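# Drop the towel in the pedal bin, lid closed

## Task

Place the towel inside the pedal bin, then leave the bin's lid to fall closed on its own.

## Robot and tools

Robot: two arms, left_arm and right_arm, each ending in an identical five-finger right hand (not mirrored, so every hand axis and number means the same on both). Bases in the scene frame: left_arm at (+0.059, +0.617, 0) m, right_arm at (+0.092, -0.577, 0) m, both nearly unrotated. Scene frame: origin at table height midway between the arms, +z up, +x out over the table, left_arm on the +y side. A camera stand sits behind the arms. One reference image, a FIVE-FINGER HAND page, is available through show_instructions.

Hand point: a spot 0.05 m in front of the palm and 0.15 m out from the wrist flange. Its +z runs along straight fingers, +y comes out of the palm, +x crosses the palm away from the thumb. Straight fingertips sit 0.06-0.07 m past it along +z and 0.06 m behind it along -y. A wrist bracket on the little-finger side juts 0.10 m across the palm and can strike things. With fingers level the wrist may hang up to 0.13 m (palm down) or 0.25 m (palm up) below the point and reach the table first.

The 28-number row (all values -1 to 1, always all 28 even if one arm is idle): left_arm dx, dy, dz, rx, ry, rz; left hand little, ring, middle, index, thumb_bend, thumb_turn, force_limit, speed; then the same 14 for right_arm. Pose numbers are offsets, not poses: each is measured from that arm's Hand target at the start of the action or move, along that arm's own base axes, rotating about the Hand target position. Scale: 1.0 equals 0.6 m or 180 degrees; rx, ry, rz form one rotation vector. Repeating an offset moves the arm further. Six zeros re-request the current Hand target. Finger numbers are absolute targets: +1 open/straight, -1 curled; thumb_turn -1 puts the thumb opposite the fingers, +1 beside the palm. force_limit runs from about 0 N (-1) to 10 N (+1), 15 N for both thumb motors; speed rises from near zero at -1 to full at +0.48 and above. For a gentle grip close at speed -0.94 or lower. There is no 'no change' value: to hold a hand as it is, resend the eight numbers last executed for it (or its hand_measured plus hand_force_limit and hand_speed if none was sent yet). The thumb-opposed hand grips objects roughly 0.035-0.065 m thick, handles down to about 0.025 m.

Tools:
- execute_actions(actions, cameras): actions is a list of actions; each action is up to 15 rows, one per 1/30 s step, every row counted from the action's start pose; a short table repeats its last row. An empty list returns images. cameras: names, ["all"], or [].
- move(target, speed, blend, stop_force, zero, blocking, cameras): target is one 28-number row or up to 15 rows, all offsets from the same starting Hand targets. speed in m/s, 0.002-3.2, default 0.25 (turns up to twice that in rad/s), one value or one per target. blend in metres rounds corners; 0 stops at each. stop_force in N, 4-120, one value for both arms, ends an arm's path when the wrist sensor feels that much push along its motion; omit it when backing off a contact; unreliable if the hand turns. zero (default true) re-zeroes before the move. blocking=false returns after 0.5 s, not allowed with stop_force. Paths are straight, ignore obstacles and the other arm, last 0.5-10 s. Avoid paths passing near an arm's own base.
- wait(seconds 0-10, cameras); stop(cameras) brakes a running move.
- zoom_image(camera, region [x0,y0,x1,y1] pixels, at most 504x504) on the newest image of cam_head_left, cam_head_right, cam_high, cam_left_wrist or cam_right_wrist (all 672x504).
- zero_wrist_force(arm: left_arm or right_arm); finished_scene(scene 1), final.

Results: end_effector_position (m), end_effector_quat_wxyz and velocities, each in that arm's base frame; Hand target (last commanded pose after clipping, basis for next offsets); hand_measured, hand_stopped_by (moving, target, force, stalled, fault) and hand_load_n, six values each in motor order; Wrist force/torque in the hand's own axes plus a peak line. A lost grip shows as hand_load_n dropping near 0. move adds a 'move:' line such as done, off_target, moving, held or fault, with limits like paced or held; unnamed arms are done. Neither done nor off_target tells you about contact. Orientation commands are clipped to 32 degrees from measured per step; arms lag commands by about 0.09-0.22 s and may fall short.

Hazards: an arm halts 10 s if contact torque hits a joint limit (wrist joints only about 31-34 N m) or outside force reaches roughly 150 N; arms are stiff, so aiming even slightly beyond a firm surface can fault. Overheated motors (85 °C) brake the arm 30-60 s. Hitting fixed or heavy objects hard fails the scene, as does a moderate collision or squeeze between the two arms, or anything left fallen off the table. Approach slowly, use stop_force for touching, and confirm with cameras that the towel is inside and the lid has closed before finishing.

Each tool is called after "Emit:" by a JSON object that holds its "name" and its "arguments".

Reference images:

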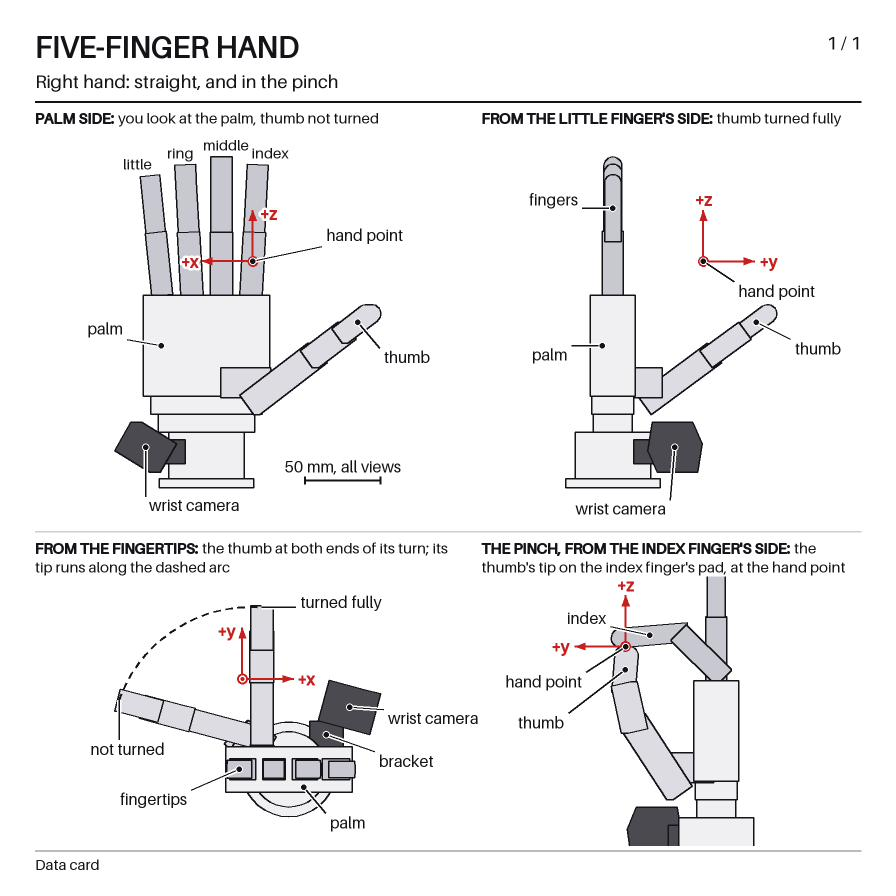

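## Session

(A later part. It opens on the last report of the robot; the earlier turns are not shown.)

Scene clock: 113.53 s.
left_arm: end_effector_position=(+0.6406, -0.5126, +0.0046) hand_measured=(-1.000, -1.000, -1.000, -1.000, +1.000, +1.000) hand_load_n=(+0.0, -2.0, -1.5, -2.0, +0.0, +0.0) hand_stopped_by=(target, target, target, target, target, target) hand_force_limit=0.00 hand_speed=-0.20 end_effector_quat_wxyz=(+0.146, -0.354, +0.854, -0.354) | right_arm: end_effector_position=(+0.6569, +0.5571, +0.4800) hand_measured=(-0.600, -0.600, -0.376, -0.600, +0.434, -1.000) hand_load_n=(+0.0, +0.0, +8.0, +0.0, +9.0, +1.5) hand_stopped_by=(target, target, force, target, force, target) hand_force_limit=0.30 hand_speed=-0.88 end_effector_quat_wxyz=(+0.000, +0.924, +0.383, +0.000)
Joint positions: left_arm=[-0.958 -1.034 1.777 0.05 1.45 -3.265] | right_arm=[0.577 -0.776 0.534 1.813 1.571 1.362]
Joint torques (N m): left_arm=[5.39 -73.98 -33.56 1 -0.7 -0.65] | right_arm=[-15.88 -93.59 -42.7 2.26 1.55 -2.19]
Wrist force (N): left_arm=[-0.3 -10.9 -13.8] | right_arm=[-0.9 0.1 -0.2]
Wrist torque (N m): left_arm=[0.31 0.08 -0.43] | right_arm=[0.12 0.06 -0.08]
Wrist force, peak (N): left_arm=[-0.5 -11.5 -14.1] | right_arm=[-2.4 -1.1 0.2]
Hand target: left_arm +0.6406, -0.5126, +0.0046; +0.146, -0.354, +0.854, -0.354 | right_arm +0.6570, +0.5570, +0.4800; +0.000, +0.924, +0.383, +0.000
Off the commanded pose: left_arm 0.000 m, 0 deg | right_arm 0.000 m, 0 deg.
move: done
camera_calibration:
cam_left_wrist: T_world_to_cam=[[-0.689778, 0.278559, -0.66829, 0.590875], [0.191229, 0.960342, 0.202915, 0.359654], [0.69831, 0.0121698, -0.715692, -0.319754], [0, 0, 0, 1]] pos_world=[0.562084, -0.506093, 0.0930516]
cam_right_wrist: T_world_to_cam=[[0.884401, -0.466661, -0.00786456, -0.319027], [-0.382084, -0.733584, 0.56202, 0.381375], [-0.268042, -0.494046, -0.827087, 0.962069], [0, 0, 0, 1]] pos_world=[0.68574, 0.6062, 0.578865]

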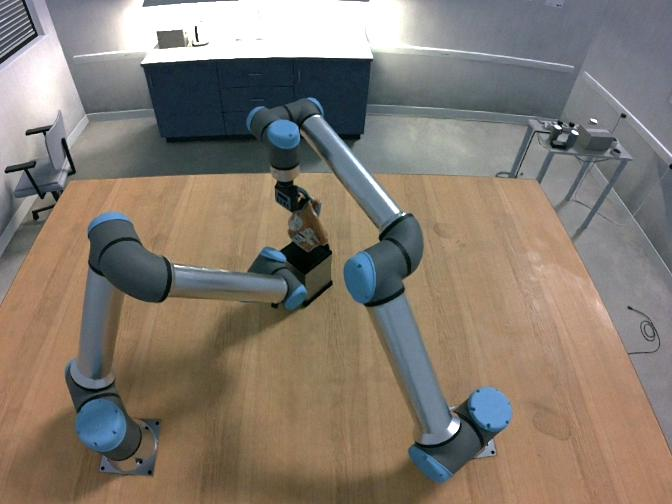

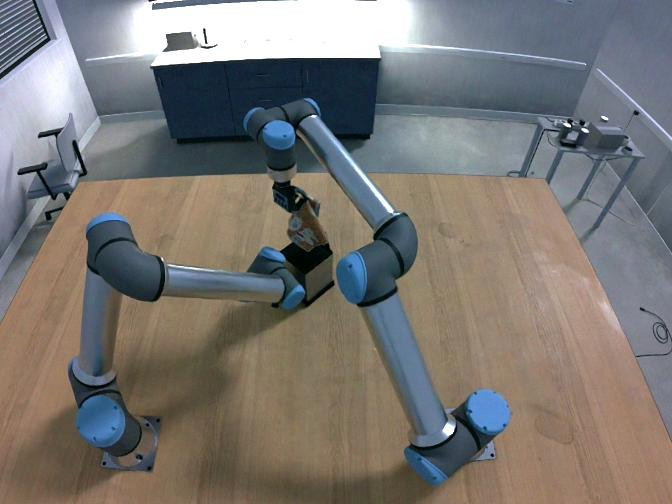

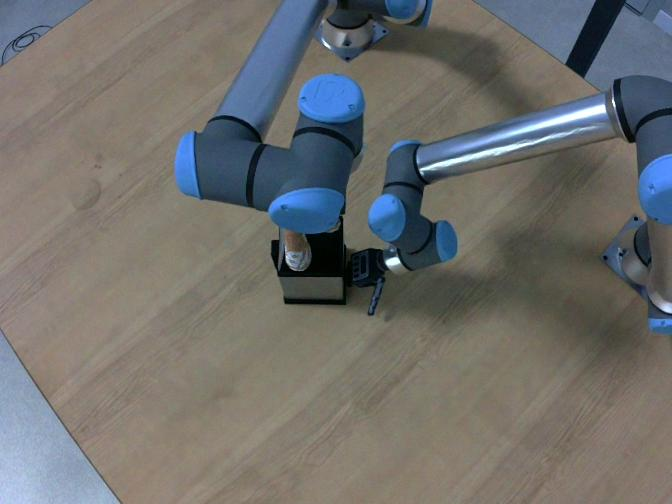

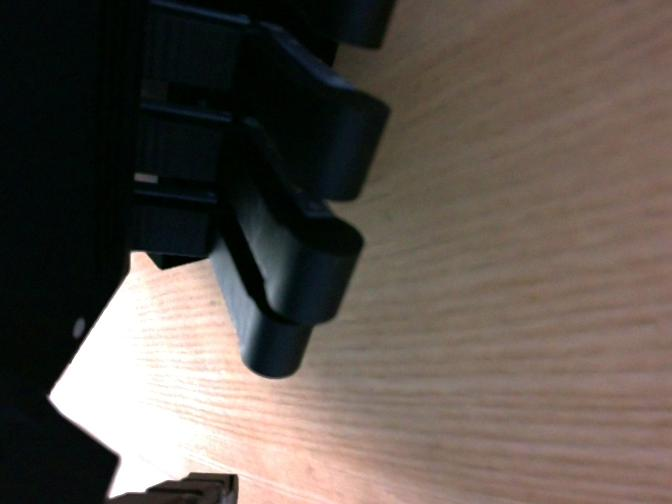

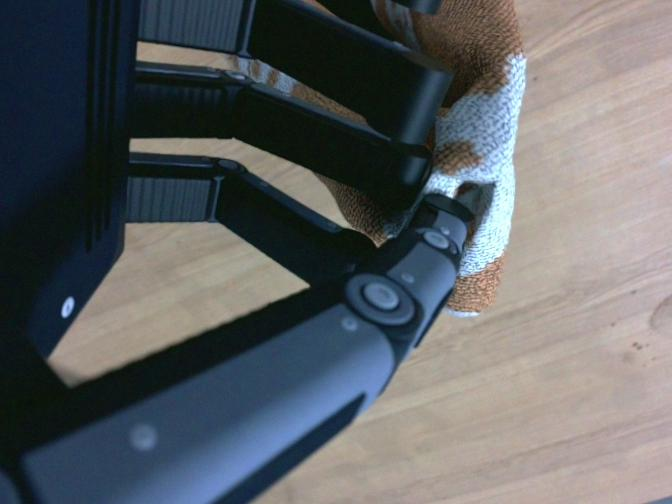

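Emit:
{"name": "move", "arguments": {"target": [0,0,0,0,0,0,-1,-1,-1,-1,1,1,0,-0.2, 0,0,-0.1333,0,0,0,-0.6,-0.6,-0.6,-0.6,0.2,-1,0.3,-0.88], "speed": 0.08, "cameras": ["cam_head_left", "cam_head_right", "cam_high"]}}

Emit:
{"name": "zoom_image", "arguments": {"camera": "cam_high", "region": [180, 80, 480, 350]}}

Emit:
{"name": "zoom_image", "arguments": {"camera": "cam_head_left", "region": [220, 170, 380, 330]}}

Emit:
{"name": "zoom_image", "arguments": {"camera": "cam_head_right", "region": [220, 170, 380, 330]}}

Scene clock: 120.00 s.
left_arm: end_effector_position=(+0.6406, -0.5126, +0.0046) hand_measured=(-1.000, -1.000, -1.000, -1.000, +1.000, +1.000) hand_load_n=(+0.0, -2.0, -1.0, -2.0, +0.0, -0.5) hand_stopped_by=(target, target, target, target, target, target) hand_force_limit=0.00 hand_speed=-0.20 end_effector_quat_wxyz=(+0.146, -0.354, +0.854, -0.354) | right_arm: end_effector_position=(+0.6570, +0.5570, +0.4001) hand_measured=(-0.600, -0.600, -0.376, -0.600, +0.434, -1.000) hand_load_n=(+0.0, +0.5, +7.5, +0.0, +9.5, +1.5) hand_stopped_by=(target, target, force, target, force, target) hand_force_limit=0.30 hand_speed=-0.88 end_effector_quat_wxyz=(+0.000, +0.924, +0.383, +0.000)
Joint positions: left_arm=[-0.958 -1.034 1.777 0.05 1.45 -3.265] | right_arm=[0.577 -0.811 0.737 1.645 1.571 1.362]
Joint torques (N m): left_arm=[2.62 -73.89 -33.7 1.12 -0.82 -0.49] | right_arm=[-10.92 -96.11 -35.42 7.85 -0.14 -1.76]
Wrist force (N): left_arm=[-0.4 -10.6 -13.9] | right_arm=[-1.1 -0.3 0.2]
Wrist torque (N m): left_arm=[0.32 0.12 -0.45] | right_arm=[0.04 0.08 -0.09]
Wrist force, peak (N): left_arm=[-0.6 -11.4 -14.4] | right_arm=[-1.5 -0.2 0.3]
Hand target: left_arm +0.6406, -0.5126, +0.0046; +0.146, -0.354, +0.854, -0.354 | right_arm +0.6570, +0.5570, +0.4000; +0.000, +0.924, +0.383, +0.000
Off the commanded pose: left_arm 0.000 m, 0 deg | right_arm 0.000 m, 0 deg.
move: done
Images, in order (width x height): cam_head_left 672x504, cam_head_right 672x504, cam_high 672x504.

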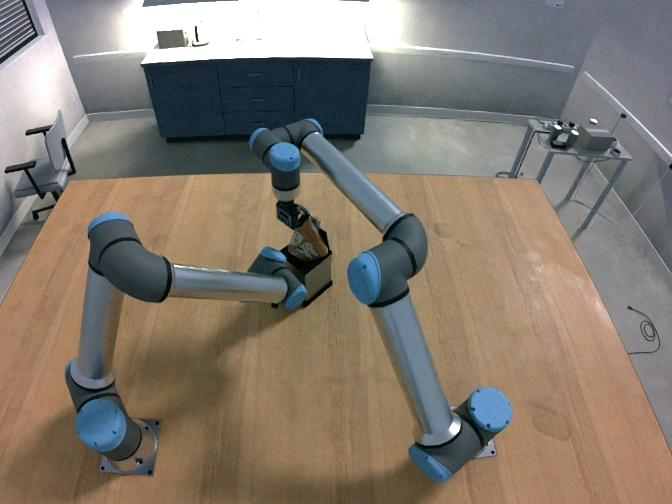

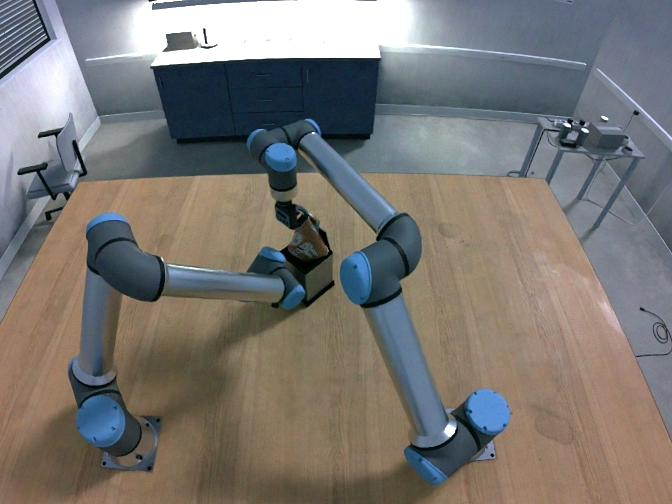

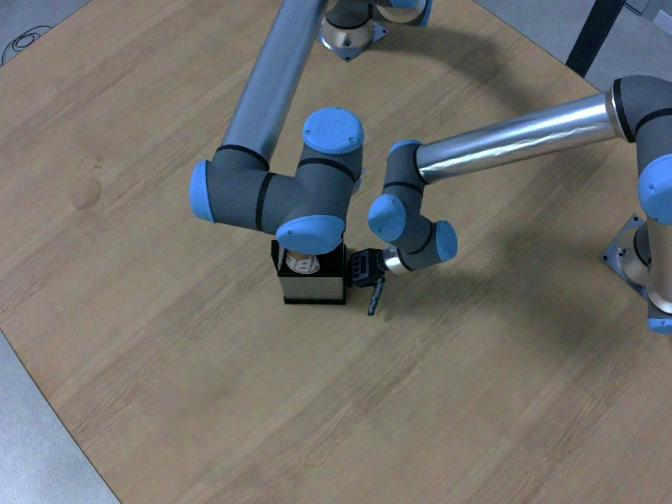

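Scaled by 1.680 from the camera's 672x504 image, which has a finer 960x720 frame.

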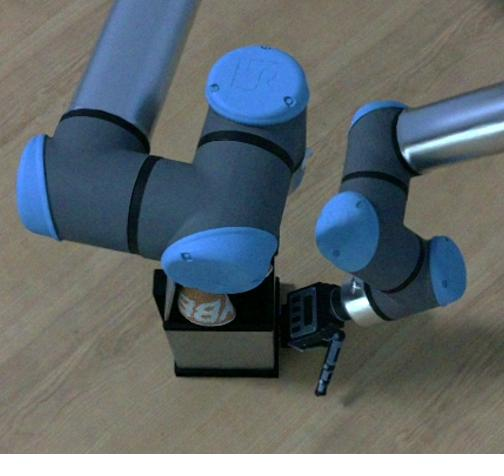

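Scaled by 3.150 from the camera's 672x504 image, which has a finer 960x720 frame.

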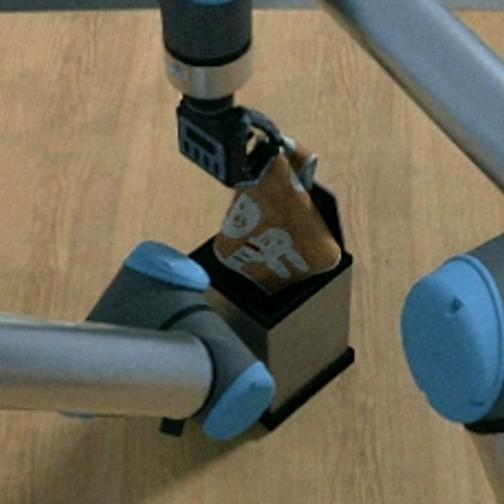

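Scaled by 3.150 from the camera's 672x504 image, which has a finer 960x720 frame.

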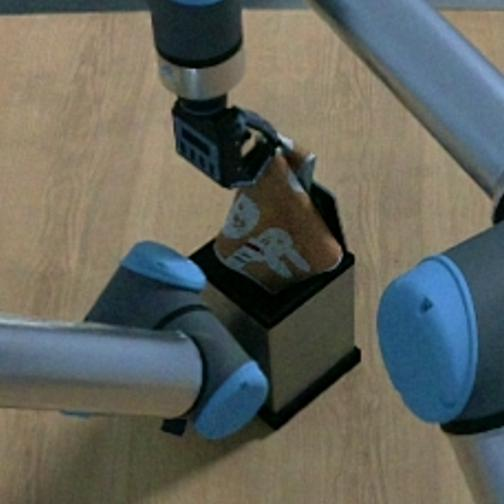

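Emit:
{"name": "move", "arguments": {"target": [0,0,0,0,0,0,-1,-1,-1,-1,1,1,0,-0.2, -0.007,0.007,-0.1,0,0,0,-0.6,-0.6,-0.6,-0.6,0.2,-1,0.3,-0.88], "speed": 0.06, "cameras": ["cam_head_left", "cam_head_right", "cam_high"]}}

Emit:
{"name": "zoom_image", "arguments": {"camera": "cam_high", "region": [180, 80, 480, 350]}}

Emit:
{"name": "zoom_image", "arguments": {"camera": "cam_head_left", "region": [220, 170, 380, 330]}}

Emit:
{"name": "zoom_image", "arguments": {"camera": "cam_head_right", "region": [220, 170, 380, 330]}}

Scene clock: 122.37 s.
left_arm: end_effector_position=(+0.6406, -0.5126, +0.0046) hand_measured=(-1.000, -1.000, -1.000, -1.000, +1.000, +1.000) hand_load_n=(+0.0, -2.0, -1.5, -1.5, -0.5, +0.0) hand_stopped_by=(target, target, target, target, target, target) hand_force_limit=0.00 hand_speed=-0.20 end_effector_quat_wxyz=(+0.146, -0.354, +0.854, -0.354) | right_arm: end_effector_position=(+0.6528, +0.5613, +0.3400) hand_measured=(-0.600, -0.600, -0.376, -0.600, +0.434, -1.000) hand_load_n=(+0.0, +0.0, +8.0, +0.0, +9.0, +1.5) hand_stopped_by=(target, target, force, target, force, target) hand_force_limit=0.30 hand_speed=-0.88 end_effector_quat_wxyz=(+0.000, +0.924, +0.383, +0.000)
Joint positions: left_arm=[-0.958 -1.034 1.777 0.05 1.45 -3.265] | right_arm=[0.583 -0.814 0.847 1.537 1.571 1.369]
Joint torques (N m): left_arm=[1.44 -72.94 -33.54 1 -0.8 -0.61] | right_arm=[1.37 -101.75 -43.3 8.76 -1.56 -0.06]
Wrist force (N): left_arm=[0.0 -10.5 -13.9] | right_arm=[-0.6 -0.5 0.0]
Wrist torque (N m): left_arm=[0.35 0.07 -0.41] | right_arm=[0.03 0.02 -0.06]
Wrist force, peak (N): left_arm=[-0.3 -11.1 -14.4] | right_arm=[-1.1 0.0 -0.9]
Hand target: left_arm +0.6406, -0.5126, +0.0046; +0.146, -0.354, +0.854, -0.354 | right_arm +0.6528, +0.5612, +0.3400; +0.000, +0.924, +0.383, +0.000
Off the commanded pose: left_arm 0.000 m, 0 deg | right_arm 0.000 m, 0 deg.
move: done
Images, in order (width x height): cam_head_left 672x504, cam_head_right 672x504, cam_high 672x504.

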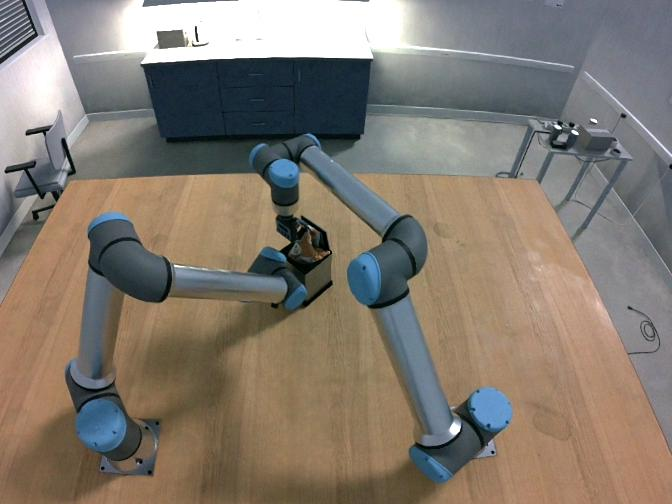

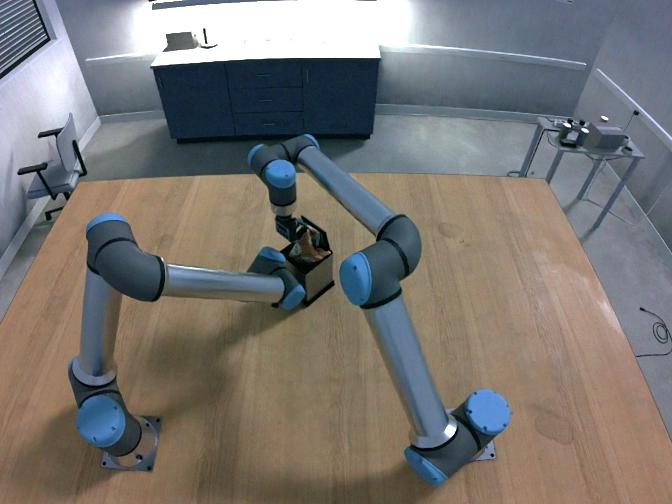

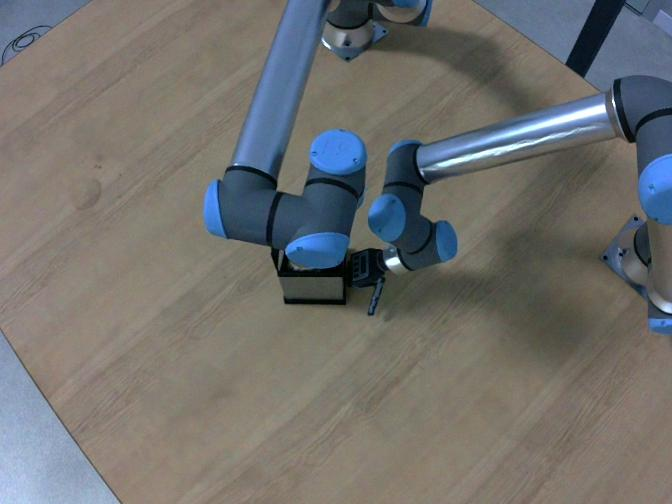

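Scaled by 1.680 from the camera's 672x504 image, which has a finer 960x720 frame.

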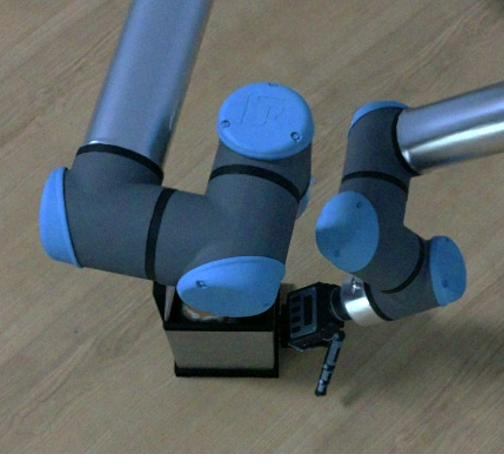

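Scaled by 3.150 from the camera's 672x504 image, which has a finer 960x720 frame.

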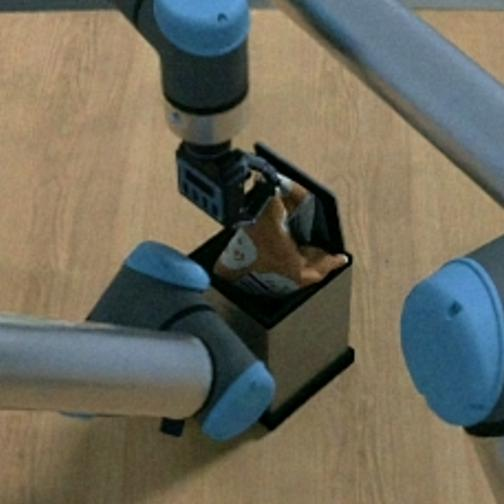

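Scaled by 3.150 from the camera's 672x504 image, which has a finer 960x720 frame.

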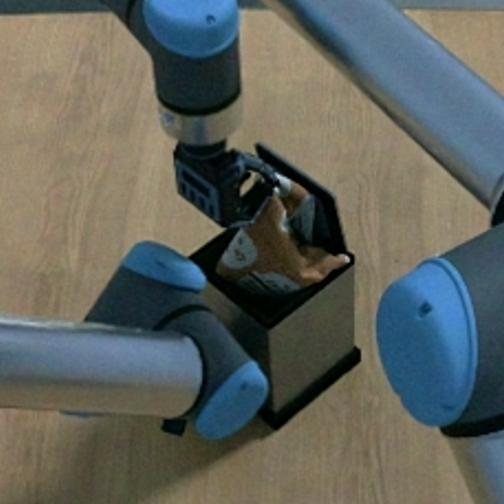

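Emit:
{"name": "zoom_image", "arguments": {"camera": "cam_high", "region": [260, 220, 360, 310]}}

Emit:
{"name": "zoom_image", "arguments": {"camera": "cam_head_left", "region": [280, 210, 340, 270]}}

Scaled by 5.040 from the camera's 672x504 image, which has a finer 960x720 frame.

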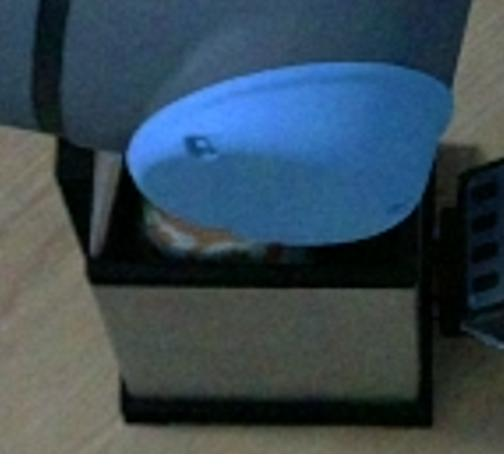

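Scaled by 8.400 from the camera's 672x504 image, which has a finer 960x720 frame.

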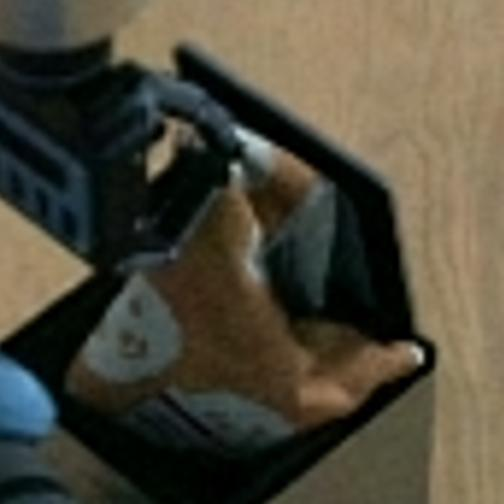

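Emit:
{"name": "move", "arguments": {"target": [[0,0,0,0,0,0,-1,-1,-1,-1,1,1,0,-0.2, 0,0,0.125,0,0,0,-0.6,-0.6,-0.6,-0.6,0.2,-1,0.3,-0.88],[0,0,0,0,0,0,-1,-1,-1,-1,1,1,0,-0.2, -0.0055,0.0155,0.125,0,0,0,-0.6,-0.6,-0.6,-0.6,0.2,-1,0.3,-0.88],[0,0,0,0,0,0,-1,-1,-1,-1,1,1,0,-0.2, -0.0055,0.0155,-0.06,0,0,0,-0.6,-0.6,-0.6,-0.6,0.2,-1,0.3,-0.88]], "speed": [0.1, 0.05, 0.06], "cameras": ["cam_head_left", "cam_high"]}}

Emit:
{"name": "zoom_image", "arguments": {"camera": "cam_high", "region": [260, 220, 360, 310]}}

Emit:
{"name": "zoom_image", "arguments": {"camera": "cam_head_left", "region": [270, 200, 340, 270]}}

Scene clock: 130.20 s.
left_arm: end_effector_position=(+0.6406, -0.5126, +0.0046) hand_measured=(-1.000, -1.000, -1.000, -1.000, +1.000, +1.000) hand_load_n=(+0.0, -2.0, -1.0, -2.0, +0.0, -0.5) hand_stopped_by=(target, target, target, target, target, target) hand_force_limit=0.00 hand_speed=-0.20 end_effector_quat_wxyz=(+0.146, -0.354, +0.854, -0.354) | right_arm: end_effector_position=(+0.6495, +0.5705, +0.3039) hand_measured=(-0.600, -0.600, -0.376, -0.600, +0.434, -1.000) hand_load_n=(+0.0, +0.5, +8.0, +0.0, +9.5, +1.5) hand_stopped_by=(target, target, force, target, force, target) hand_force_limit=0.30 hand_speed=-0.88 end_effector_quat_wxyz=(+0.000, +0.924, +0.383, +0.000) end_effector_velocity=(-0.001, +0.000, +0.002) end_effector_angular_velocity=(-0.001, +0.002, +0.001)
Joint positions: left_arm=[-0.958 -1.034 1.777 0.05 1.45 -3.265] | right_arm=[0.594 -0.8 0.886 1.485 1.571 1.38]
Joint velocities: left_arm=[within noise] | right_arm=[0 0 -0.002 0.005 0 -0.001]
Joint torques (N m): left_arm=[0.03 -73.95 -32.98 1.02 -0.51 -0.5] | right_arm=[-15.61 -113.94 -42.45 9.06 1.51 -2.1]
Wrist force (N): left_arm=[-0.7 -10.6 -13.8] | right_arm=[-1.1 -0.5 -0.4]
Wrist torque (N m): left_arm=[0.32 0.16 -0.46] | right_arm=[0.03 0.10 -0.09]
Wrist force, peak (N): left_arm=[-0.2 -10.9 -14.6] | right_arm=[-0.3 -0.8 1.7]
Hand target: left_arm +0.6406, -0.5126, +0.0046; +0.146, -0.354, +0.854, -0.354 | right_arm +0.6495, +0.5705, +0.3040; +0.000, +0.924, +0.383, +0.000
Off the commanded pose: left_arm 0.000 m, 0 deg | right_arm 0.000 m, 0 deg.
move: done
Images, in order (width x height): cam_head_left 672x504, cam_high 672x504.

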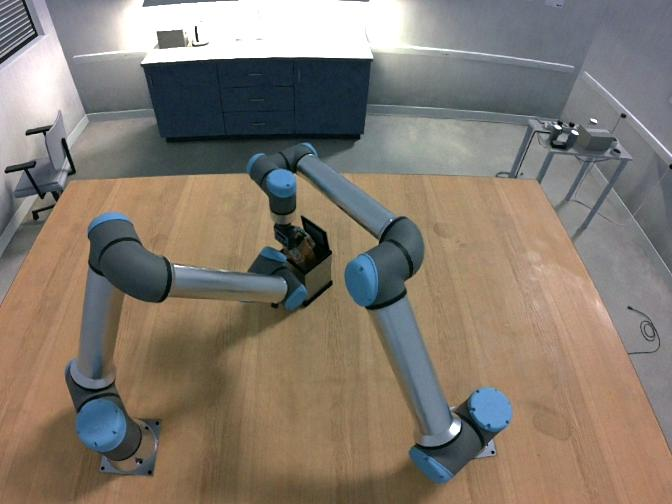

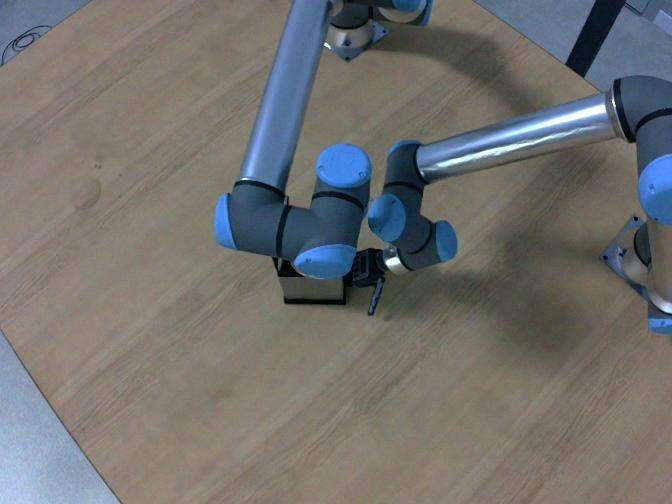

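Scaled by 5.040 from the camera's 672x504 image, which has a finer 960x720 frame.

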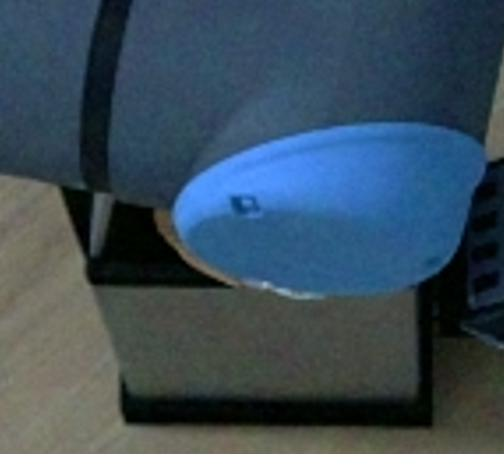

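Scaled by 7.200 from the camera's 672x504 image, which has a finer 960x720 frame.

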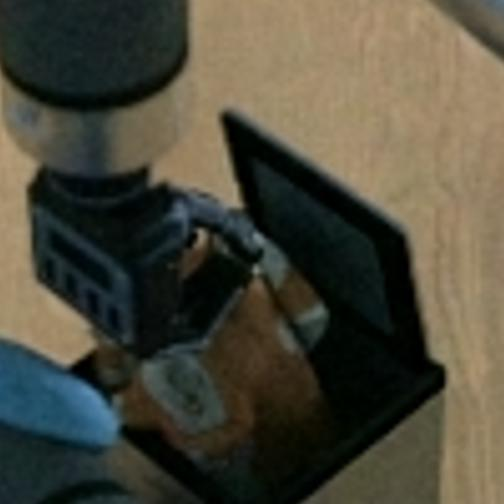

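Emit:
{"name": "move", "arguments": {"target": [[0,0,0,0,0,0,-1,-1,-1,-1,1,1,0,-0.2, -0.0236,-0.0236,0.03,0,0,0,-0.6,-0.6,-0.6,-0.6,0.2,-1,0.3,-0.88],[0,0,0,0,0,0,-1,-1,-1,-1,1,1,0,-0.2, -0.0236,-0.0236,0.153,0,0,0,-0.6,-0.6,-0.6,-0.6,0.2,-1,0.3,-0.88]], "speed": [0.08, 0.08], "cameras": ["cam_head_left", "cam_high"]}}

Emit:
{"name": "zoom_image", "arguments": {"camera": "cam_high", "region": [260, 220, 360, 310]}}

Emit:
{"name": "zoom_image", "arguments": {"camera": "cam_head_left", "region": [270, 200, 340, 270]}}

Scene clock: 135.87 s.
left_arm: end_effector_position=(+0.6406, -0.5126, +0.0046) hand_measured=(-1.000, -1.000, -1.000, -1.000, +1.000, +1.000) hand_load_n=(+0.0, -2.0, -1.0, -2.0, +0.0, -0.5) hand_stopped_by=(target, target, target, target, target, target) hand_force_limit=0.00 hand_speed=-0.20 end_effector_quat_wxyz=(+0.146, -0.354, +0.854, -0.354) | right_arm: end_effector_position=(+0.6353, +0.5563, +0.3958) hand_measured=(-0.600, -0.600, -0.376, -0.600, +0.434, -1.000) hand_load_n=(+0.0, +0.0, +8.0, +0.5, +9.0, +1.5) hand_stopped_by=(target, target, force, target, force, target) hand_force_limit=0.30 hand_speed=-0.88 end_effector_quat_wxyz=(+0.000, +0.924, +0.383, +0.000)
Joint positions: left_arm=[-0.958 -1.034 1.777 0.05 1.45 -3.265] | right_arm=[0.59 -0.849 0.81 1.61 1.571 1.375]
Joint torques (N m): left_arm=[-1.2 -73.9 -33.59 1.22 -0.37 -0.3] | right_arm=[8.88 -95.16 -32.7 -0.85 0.09 1.28]
Wrist force (N): left_arm=[-0.5 -10.5 -13.8] | right_arm=[-0.5 -0.6 0.4]
Wrist torque (N m): left_arm=[0.35 0.13 -0.44] | right_arm=[-0.02 -0.01 -0.08]
Wrist force, peak (N): left_arm=[-0.6 -11.0 -14.5] | right_arm=[-0.8 -0.3 1.5]
Hand target: left_arm +0.6406, -0.5126, +0.0046; +0.146, -0.354, +0.854, -0.354 | right_arm +0.6353, +0.5563, +0.3958; +0.000, +0.924, +0.383, +0.000
Off the commanded pose: left_arm 0.000 m, 0 deg | right_arm 0.000 m, 0 deg.
move: done
Images, in order (width x height): cam_head_left 672x504, cam_high 672x504.

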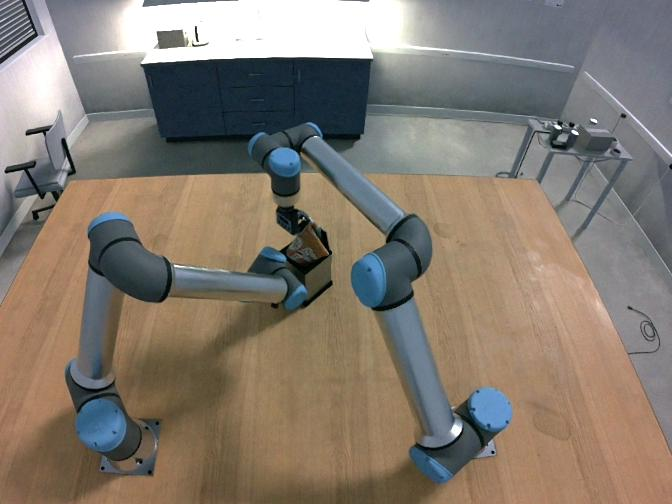

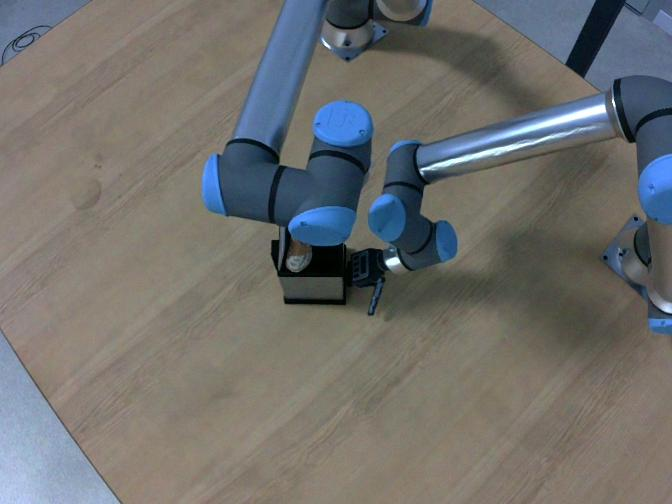

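Scaled by 5.040 from the camera's 672x504 image, which has a finer 960x720 frame.

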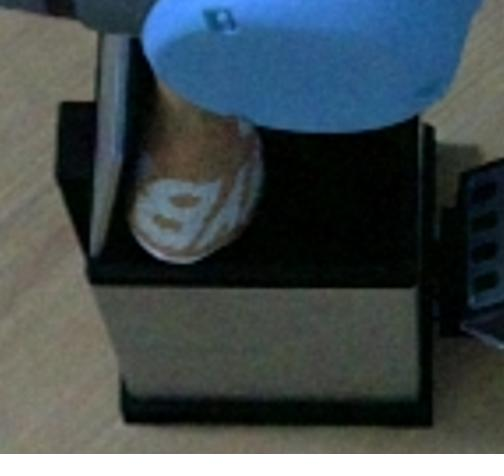

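Scaled by 7.200 from the camera's 672x504 image, which has a finer 960x720 frame.

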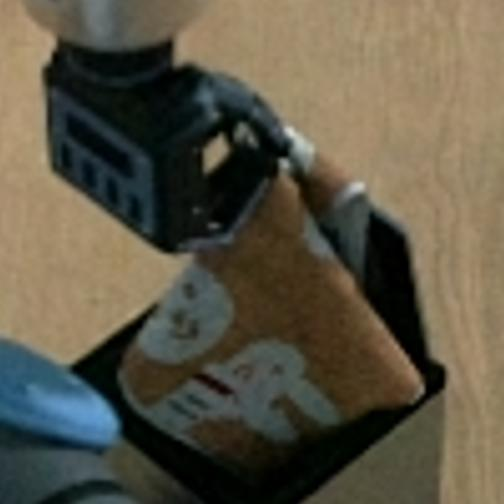

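Emit:
{"name": "move", "arguments": {"target": [0,0,0,0,0,0,-1,-1,-1,-1,1,1,0,-0.2, 0,0,-0.15,0,0,0,-0.6,-0.6,-0.6,-0.6,0.2,-1,0.3,-0.88], "speed": 0.07, "cameras": ["cam_head_left", "cam_high"]}}

Emit:
{"name": "zoom_image", "arguments": {"camera": "cam_high", "region": [260, 220, 360, 310]}}

Emit:
{"name": "zoom_image", "arguments": {"camera": "cam_head_left", "region": [270, 200, 340, 270]}}

Scene clock: 138.57 s.
left_arm: end_effector_position=(+0.6406, -0.5126, +0.0046) hand_measured=(-1.000, -1.000, -1.000, -1.000, +1.000, +1.000) hand_load_n=(+0.0, -2.0, -1.0, -2.0, +0.0, +0.0) hand_stopped_by=(target, target, target, target, target, target) hand_force_limit=0.00 hand_speed=-0.20 end_effector_quat_wxyz=(+0.146, -0.354, +0.854, -0.354) | right_arm: end_effector_position=(+0.6354, +0.5564, +0.3057) hand_measured=(-0.600, -0.600, -0.376, -0.600, +0.434, -1.000) hand_load_n=(+0.0, +0.0, +8.0, +0.0, +9.0, +2.0) hand_stopped_by=(target, target, force, target, force, target) hand_force_limit=0.30 hand_speed=-0.88 end_effector_quat_wxyz=(+0.000, +0.924, +0.383, +0.000)
Joint positions: left_arm=[-0.958 -1.034 1.777 0.05 1.45 -3.265] | right_arm=[0.59 -0.842 0.956 1.457 1.571 1.375]
Joint torques (N m): left_arm=[-2.19 -72.11 -33.13 1.33 -0.26 -0.49] | right_arm=[9.24 -110.92 -43.14 8.89 -0.02 0.3]
Wrist force (N): left_arm=[-0.3 -11.0 -14.0] | right_arm=[-1.0 -0.6 -0.1]
Wrist torque (N m): left_arm=[0.31 0.10 -0.43] | right_arm=[0.01 0.08 -0.08]
Wrist force, peak (N): left_arm=[-0.1 -11.1 -14.4] | right_arm=[-0.9 -0.4 1.1]
Hand target: left_arm +0.6406, -0.5126, +0.0046; +0.146, -0.354, +0.854, -0.354 | right_arm +0.6353, +0.5563, +0.3058; +0.000, +0.924, +0.383, +0.000
Off the commanded pose: left_arm 0.000 m, 0 deg | right_arm 0.000 m, 0 deg.
move: done
Images, in order (width x height): cam_head_left 672x504, cam_high 672x504.

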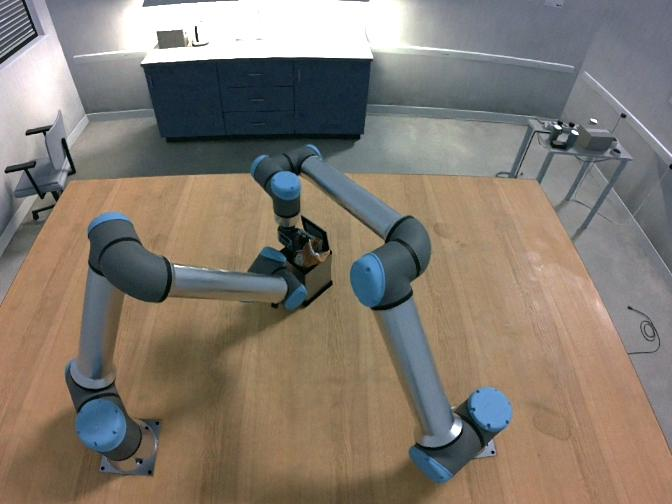

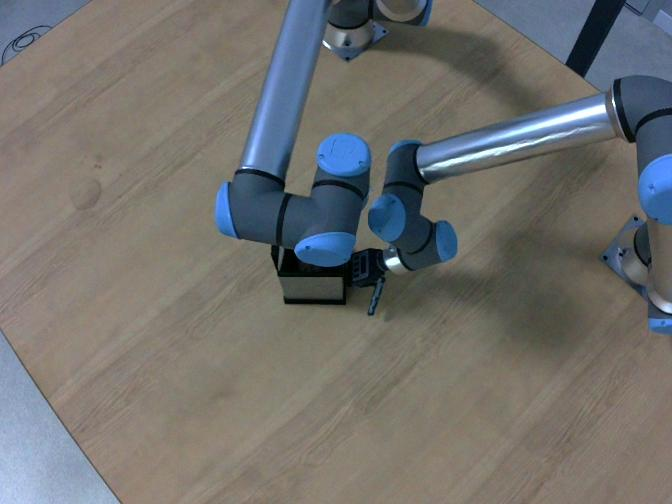

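Scaled by 5.040 from the camera's 672x504 image, which has a finer 960x720 frame.

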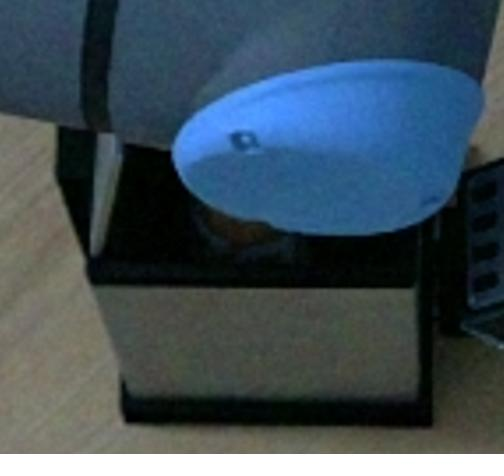

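Scaled by 7.200 from the camera's 672x504 image, which has a finer 960x720 frame.

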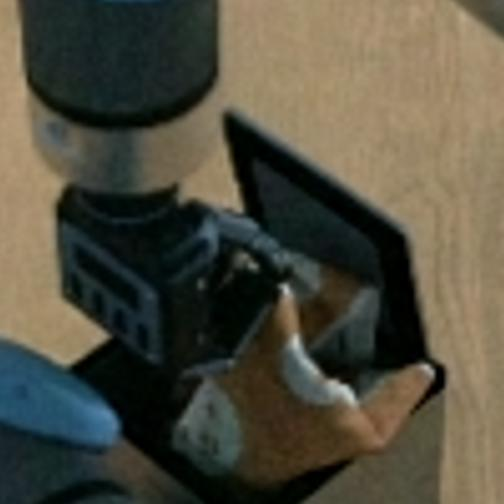

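Emit:
{"name": "move", "arguments": {"target": [[0,0,0,0,0,0,-1,-1,-1,-1,1,1,0,-0.2, 0.0212,0.0472,0.07,0,0,0,-0.6,-0.6,-0.6,-0.6,0.2,-1,0.3,-0.88],[0,0,0,0,0,0,-1,-1,-1,-1,1,1,0,-0.2, 0.0212,0.0472,0.133,0,0,0,-0.6,-0.6,-0.6,-0.6,0.2,-1,0.3,-0.88]], "speed": [0.08, 0.08], "cameras": ["cam_head_left", "cam_high"]}}

Emit:
{"name": "zoom_image", "arguments": {"camera": "cam_high", "region": [260, 220, 360, 310]}}

Emit:
{"name": "zoom_image", "arguments": {"camera": "cam_head_left", "region": [270, 200, 340, 270]}}

Scene clock: 143.87 s.
left_arm: end_effector_position=(+0.6406, -0.5126, +0.0046) hand_measured=(-1.000, -1.000, -1.000, -1.000, +1.000, +1.000) hand_load_n=(+0.0, -2.0, -1.0, -2.0, -0.5, +0.0) hand_stopped_by=(target, target, target, target, target, target) hand_force_limit=0.00 hand_speed=-0.20 end_effector_quat_wxyz=(+0.146, -0.354, +0.854, -0.354) | right_arm: end_effector_position=(+0.6480, +0.5846, +0.3855) hand_measured=(-0.600, -0.600, -0.376, -0.600, +0.434, -1.000) hand_load_n=(+0.0, +0.0, +7.5, +0.0, +9.0, +2.0) hand_stopped_by=(target, target, force, target, force, target) hand_force_limit=0.30 hand_speed=-0.88 end_effector_quat_wxyz=(+0.000, +0.924, +0.383, +0.000)
Joint positions: left_arm=[-0.958 -1.034 1.777 0.05 1.45 -3.265] | right_arm=[0.608 -0.78 0.708 1.643 1.571 1.394]
Joint torques (N m): left_arm=[-3.62 -73.36 -33.32 1.28 -0.1 -0.64] | right_arm=[-16.32 -107.45 -32.53 -0.88 1.32 -0.64]
Wrist force (N): left_arm=[-0.3 -10.8 -13.9] | right_arm=[-0.9 -0.4 -0.3]
Wrist torque (N m): left_arm=[0.30 0.11 -0.43] | right_arm=[0.07 0.06 -0.10]
Wrist force, peak (N): left_arm=[-0.7 -11.2 -14.4] | right_arm=[-1.5 -0.2 0.8]
Hand target: left_arm +0.6406, -0.5126, +0.0046; +0.146, -0.354, +0.854, -0.354 | right_arm +0.6480, +0.5847, +0.3856; +0.000, +0.924, +0.383, +0.000
Off the commanded pose: left_arm 0.000 m, 0 deg | right_arm 0.000 m, 0 deg.
move: done
Images, in order (width x height): cam_head_left 672x504, cam_high 672x504.

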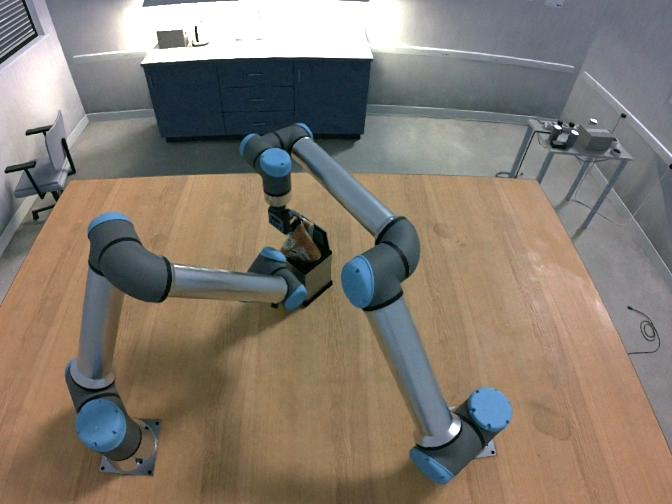

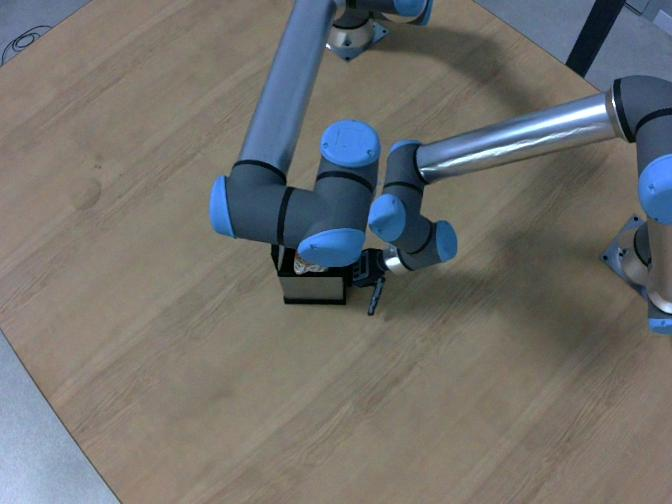

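Scaled by 5.040 from the camera's 672x504 image, which has a finer 960x720 frame.

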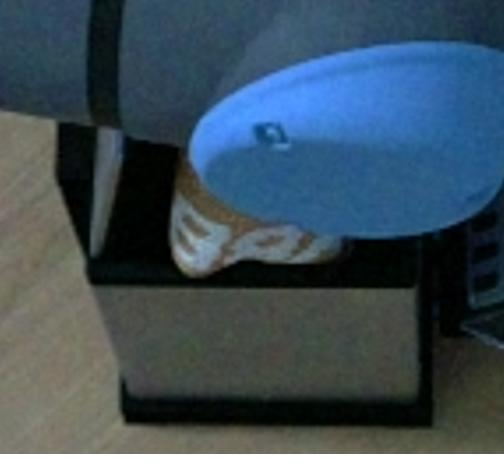

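Scaled by 7.200 from the camera's 672x504 image, which has a finer 960x720 frame.

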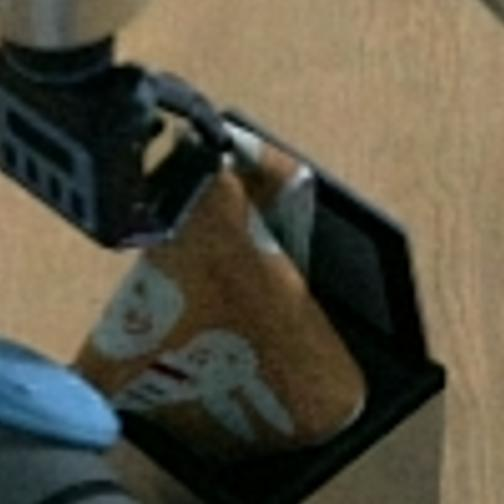

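Emit:
{"name": "move", "arguments": {"target": [[0,0,0,0,0,0,-1,-1,-1,-1,1,1,0,-0.2, 0,0,0.09,0,0,0,-0.6,-0.6,-0.6,-0.6,0.2,-1,0.3,-0.88],[0,0,0,0,0,0,-1,-1,-1,-1,1,1,0,-0.2, 0.005,-0.0453,0.09,0,0,0.0556,-0.6,-0.6,-0.6,-0.6,0.2,-1,0.3,-0.88]], "speed": [0.1, 0.1]}}

Emit:
{"name": "wait", "arguments": {"seconds": 1, "cameras": ["cam_head_left", "cam_high"]}}

Emit:
{"name": "zoom_image", "arguments": {"camera": "cam_high", "region": [260, 220, 360, 310]}}

Emit:
{"name": "zoom_image", "arguments": {"camera": "cam_head_left", "region": [270, 200, 340, 270]}}

Scene clock: 154.07 s.
left_arm: end_effector_position=(+0.6406, -0.5126, +0.0046) hand_measured=(-1.000, -1.000, -1.000, -1.000, +1.000, +1.000) hand_load_n=(+0.0, -2.0, -1.0, -1.5, +0.0, -0.5) hand_stopped_by=(target, target, target, target, target, target) hand_force_limit=0.00 hand_speed=-0.20 end_effector_quat_wxyz=(+0.146, -0.354, +0.854, -0.354) | right_arm: end_effector_position=(+0.6512, +0.5574, +0.4396) hand_measured=(-0.600, -0.600, -0.376, -0.600, +0.434, -1.000) hand_load_n=(+0.0, +0.0, +8.0, +0.0, +9.0, +1.5) hand_stopped_by=(target, target, force, target, force, target) hand_force_limit=0.30 hand_speed=-0.88 end_effector_quat_wxyz=(+0.000, +0.887, +0.462, +0.000)
Joint positions: left_arm=[-0.958 -1.034 1.777 0.05 1.45 -3.265] | right_arm=[0.583 -0.839 0.715 1.694 1.571 1.194]
Joint torques (N m): left_arm=[-7.74 -71.92 -32.53 1.47 0.3 -0.41] | right_arm=[14.94 -102.9 -36.29 8.41 -1.5 -2.08]
Wrist force (N): left_arm=[-0.3 -11.0 -14.1] | right_arm=[-1.0 -0.4 0.2]
Wrist torque (N m): left_arm=[0.30 0.12 -0.44] | right_arm=[0.01 0.05 0.11]
Wrist force, peak (N): left_arm=[-0.4 -11.0 -14.5] | right_arm=[-1.1 -0.3 -1.5]
Hand target: left_arm +0.6406, -0.5126, +0.0046; +0.146, -0.354, +0.854, -0.354 | right_arm +0.6510, +0.5575, +0.4396; +0.000, +0.887, +0.462, +0.000
Off the commanded pose: left_arm 0.000 m, 0 deg | right_arm 0.000 m, 0 deg.
move: done

Scene clock: 155.07 s.
left_arm: end_effector_position=(+0.6406, -0.5126, +0.0046) hand_measured=(-1.000, -1.000, -1.000, -1.000, +1.000, +1.000) hand_load_n=(+0.0, -2.0, -1.0, -1.5, +0.0, +0.0) hand_stopped_by=(target, target, target, target, target, target) hand_force_limit=0.00 hand_speed=-0.20 end_effector_quat_wxyz=(+0.146, -0.354, +0.854, -0.354) | right_arm: end_effector_position=(+0.6510, +0.5575, +0.4396) hand_measured=(-0.600, -0.600, -0.376, -0.600, +0.434, -1.000) hand_load_n=(+0.0, +0.0, +8.0, +0.0, +9.0, +2.0) hand_stopped_by=(target, target, force, target, force, target) hand_force_limit=0.30 hand_speed=-0.88 end_effector_quat_wxyz=(+0.000, +0.887, +0.462, +0.000)
Joint positions: left_arm=[-0.958 -1.034 1.777 0.05 1.45 -3.265] | right_arm=[0.583 -0.839 0.715 1.694 1.571 1.194]
Joint torques (N m): left_arm=[-6.81 -71.8 -33.34 1.62 0.43 -0.73] | right_arm=[14.7 -96.21 -33.64 8.82 -1.69 -1.98]
Wrist force (N): left_arm=[-0.1 -10.8 -13.8] | right_arm=[-1.4 -0.6 -0.1]
Wrist torque (N m): left_arm=[0.32 0.06 -0.41] | right_arm=[0.00 0.11 0.09]
Wrist force, peak (N): left_arm=[-0.2 -11.2 -14.5] | right_arm=[-1.5 -0.7 0.0]
Hand target: left_arm +0.6406, -0.5126, +0.0046; +0.146, -0.354, +0.854, -0.354 | right_arm +0.6510, +0.5575, +0.4396; +0.000, +0.887, +0.462, +0.000
Off the commanded pose: left_arm 0.000 m, 0 deg | right_arm 0.000 m, 0 deg.
wait: 1.00 s; at rest by 0.17 s
Images, in order (width x height): cam_head_left 672x504, cam_high 672x504.

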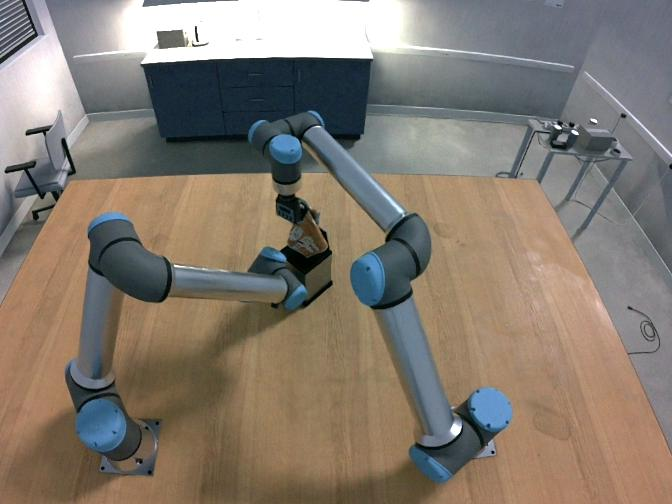

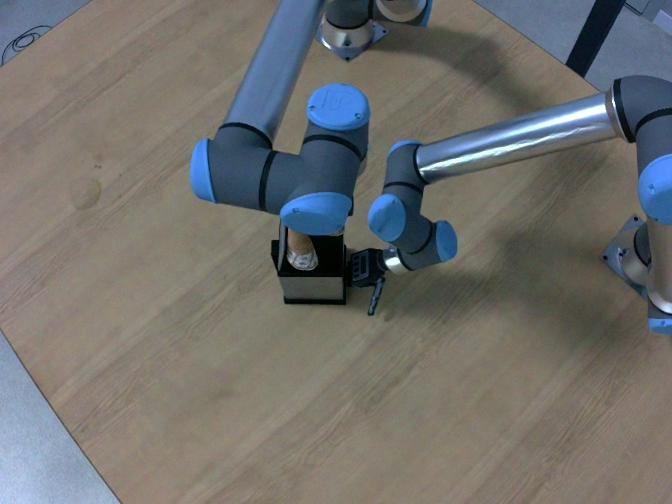

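Scaled by 5.040 from the camera's 672x504 image, which has a finer 960x720 frame.

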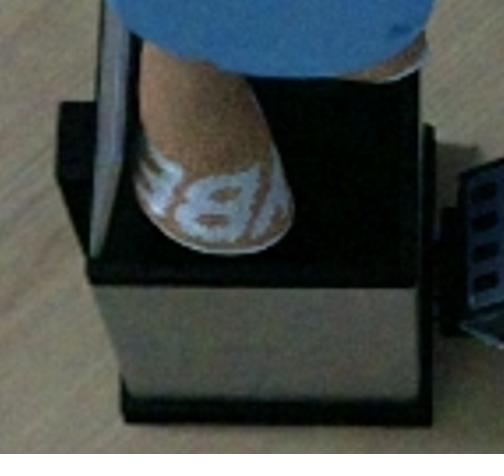

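Scaled by 7.200 from the camera's 672x504 image, which has a finer 960x720 frame.

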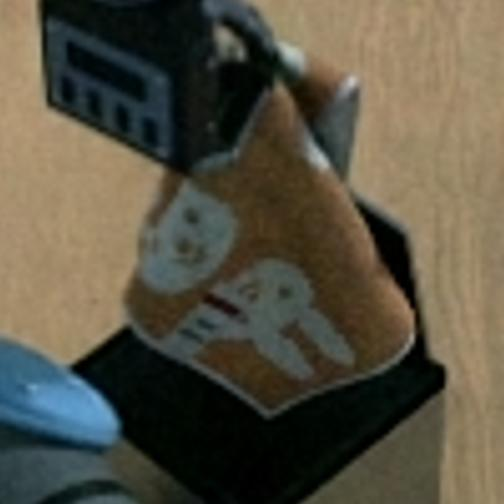

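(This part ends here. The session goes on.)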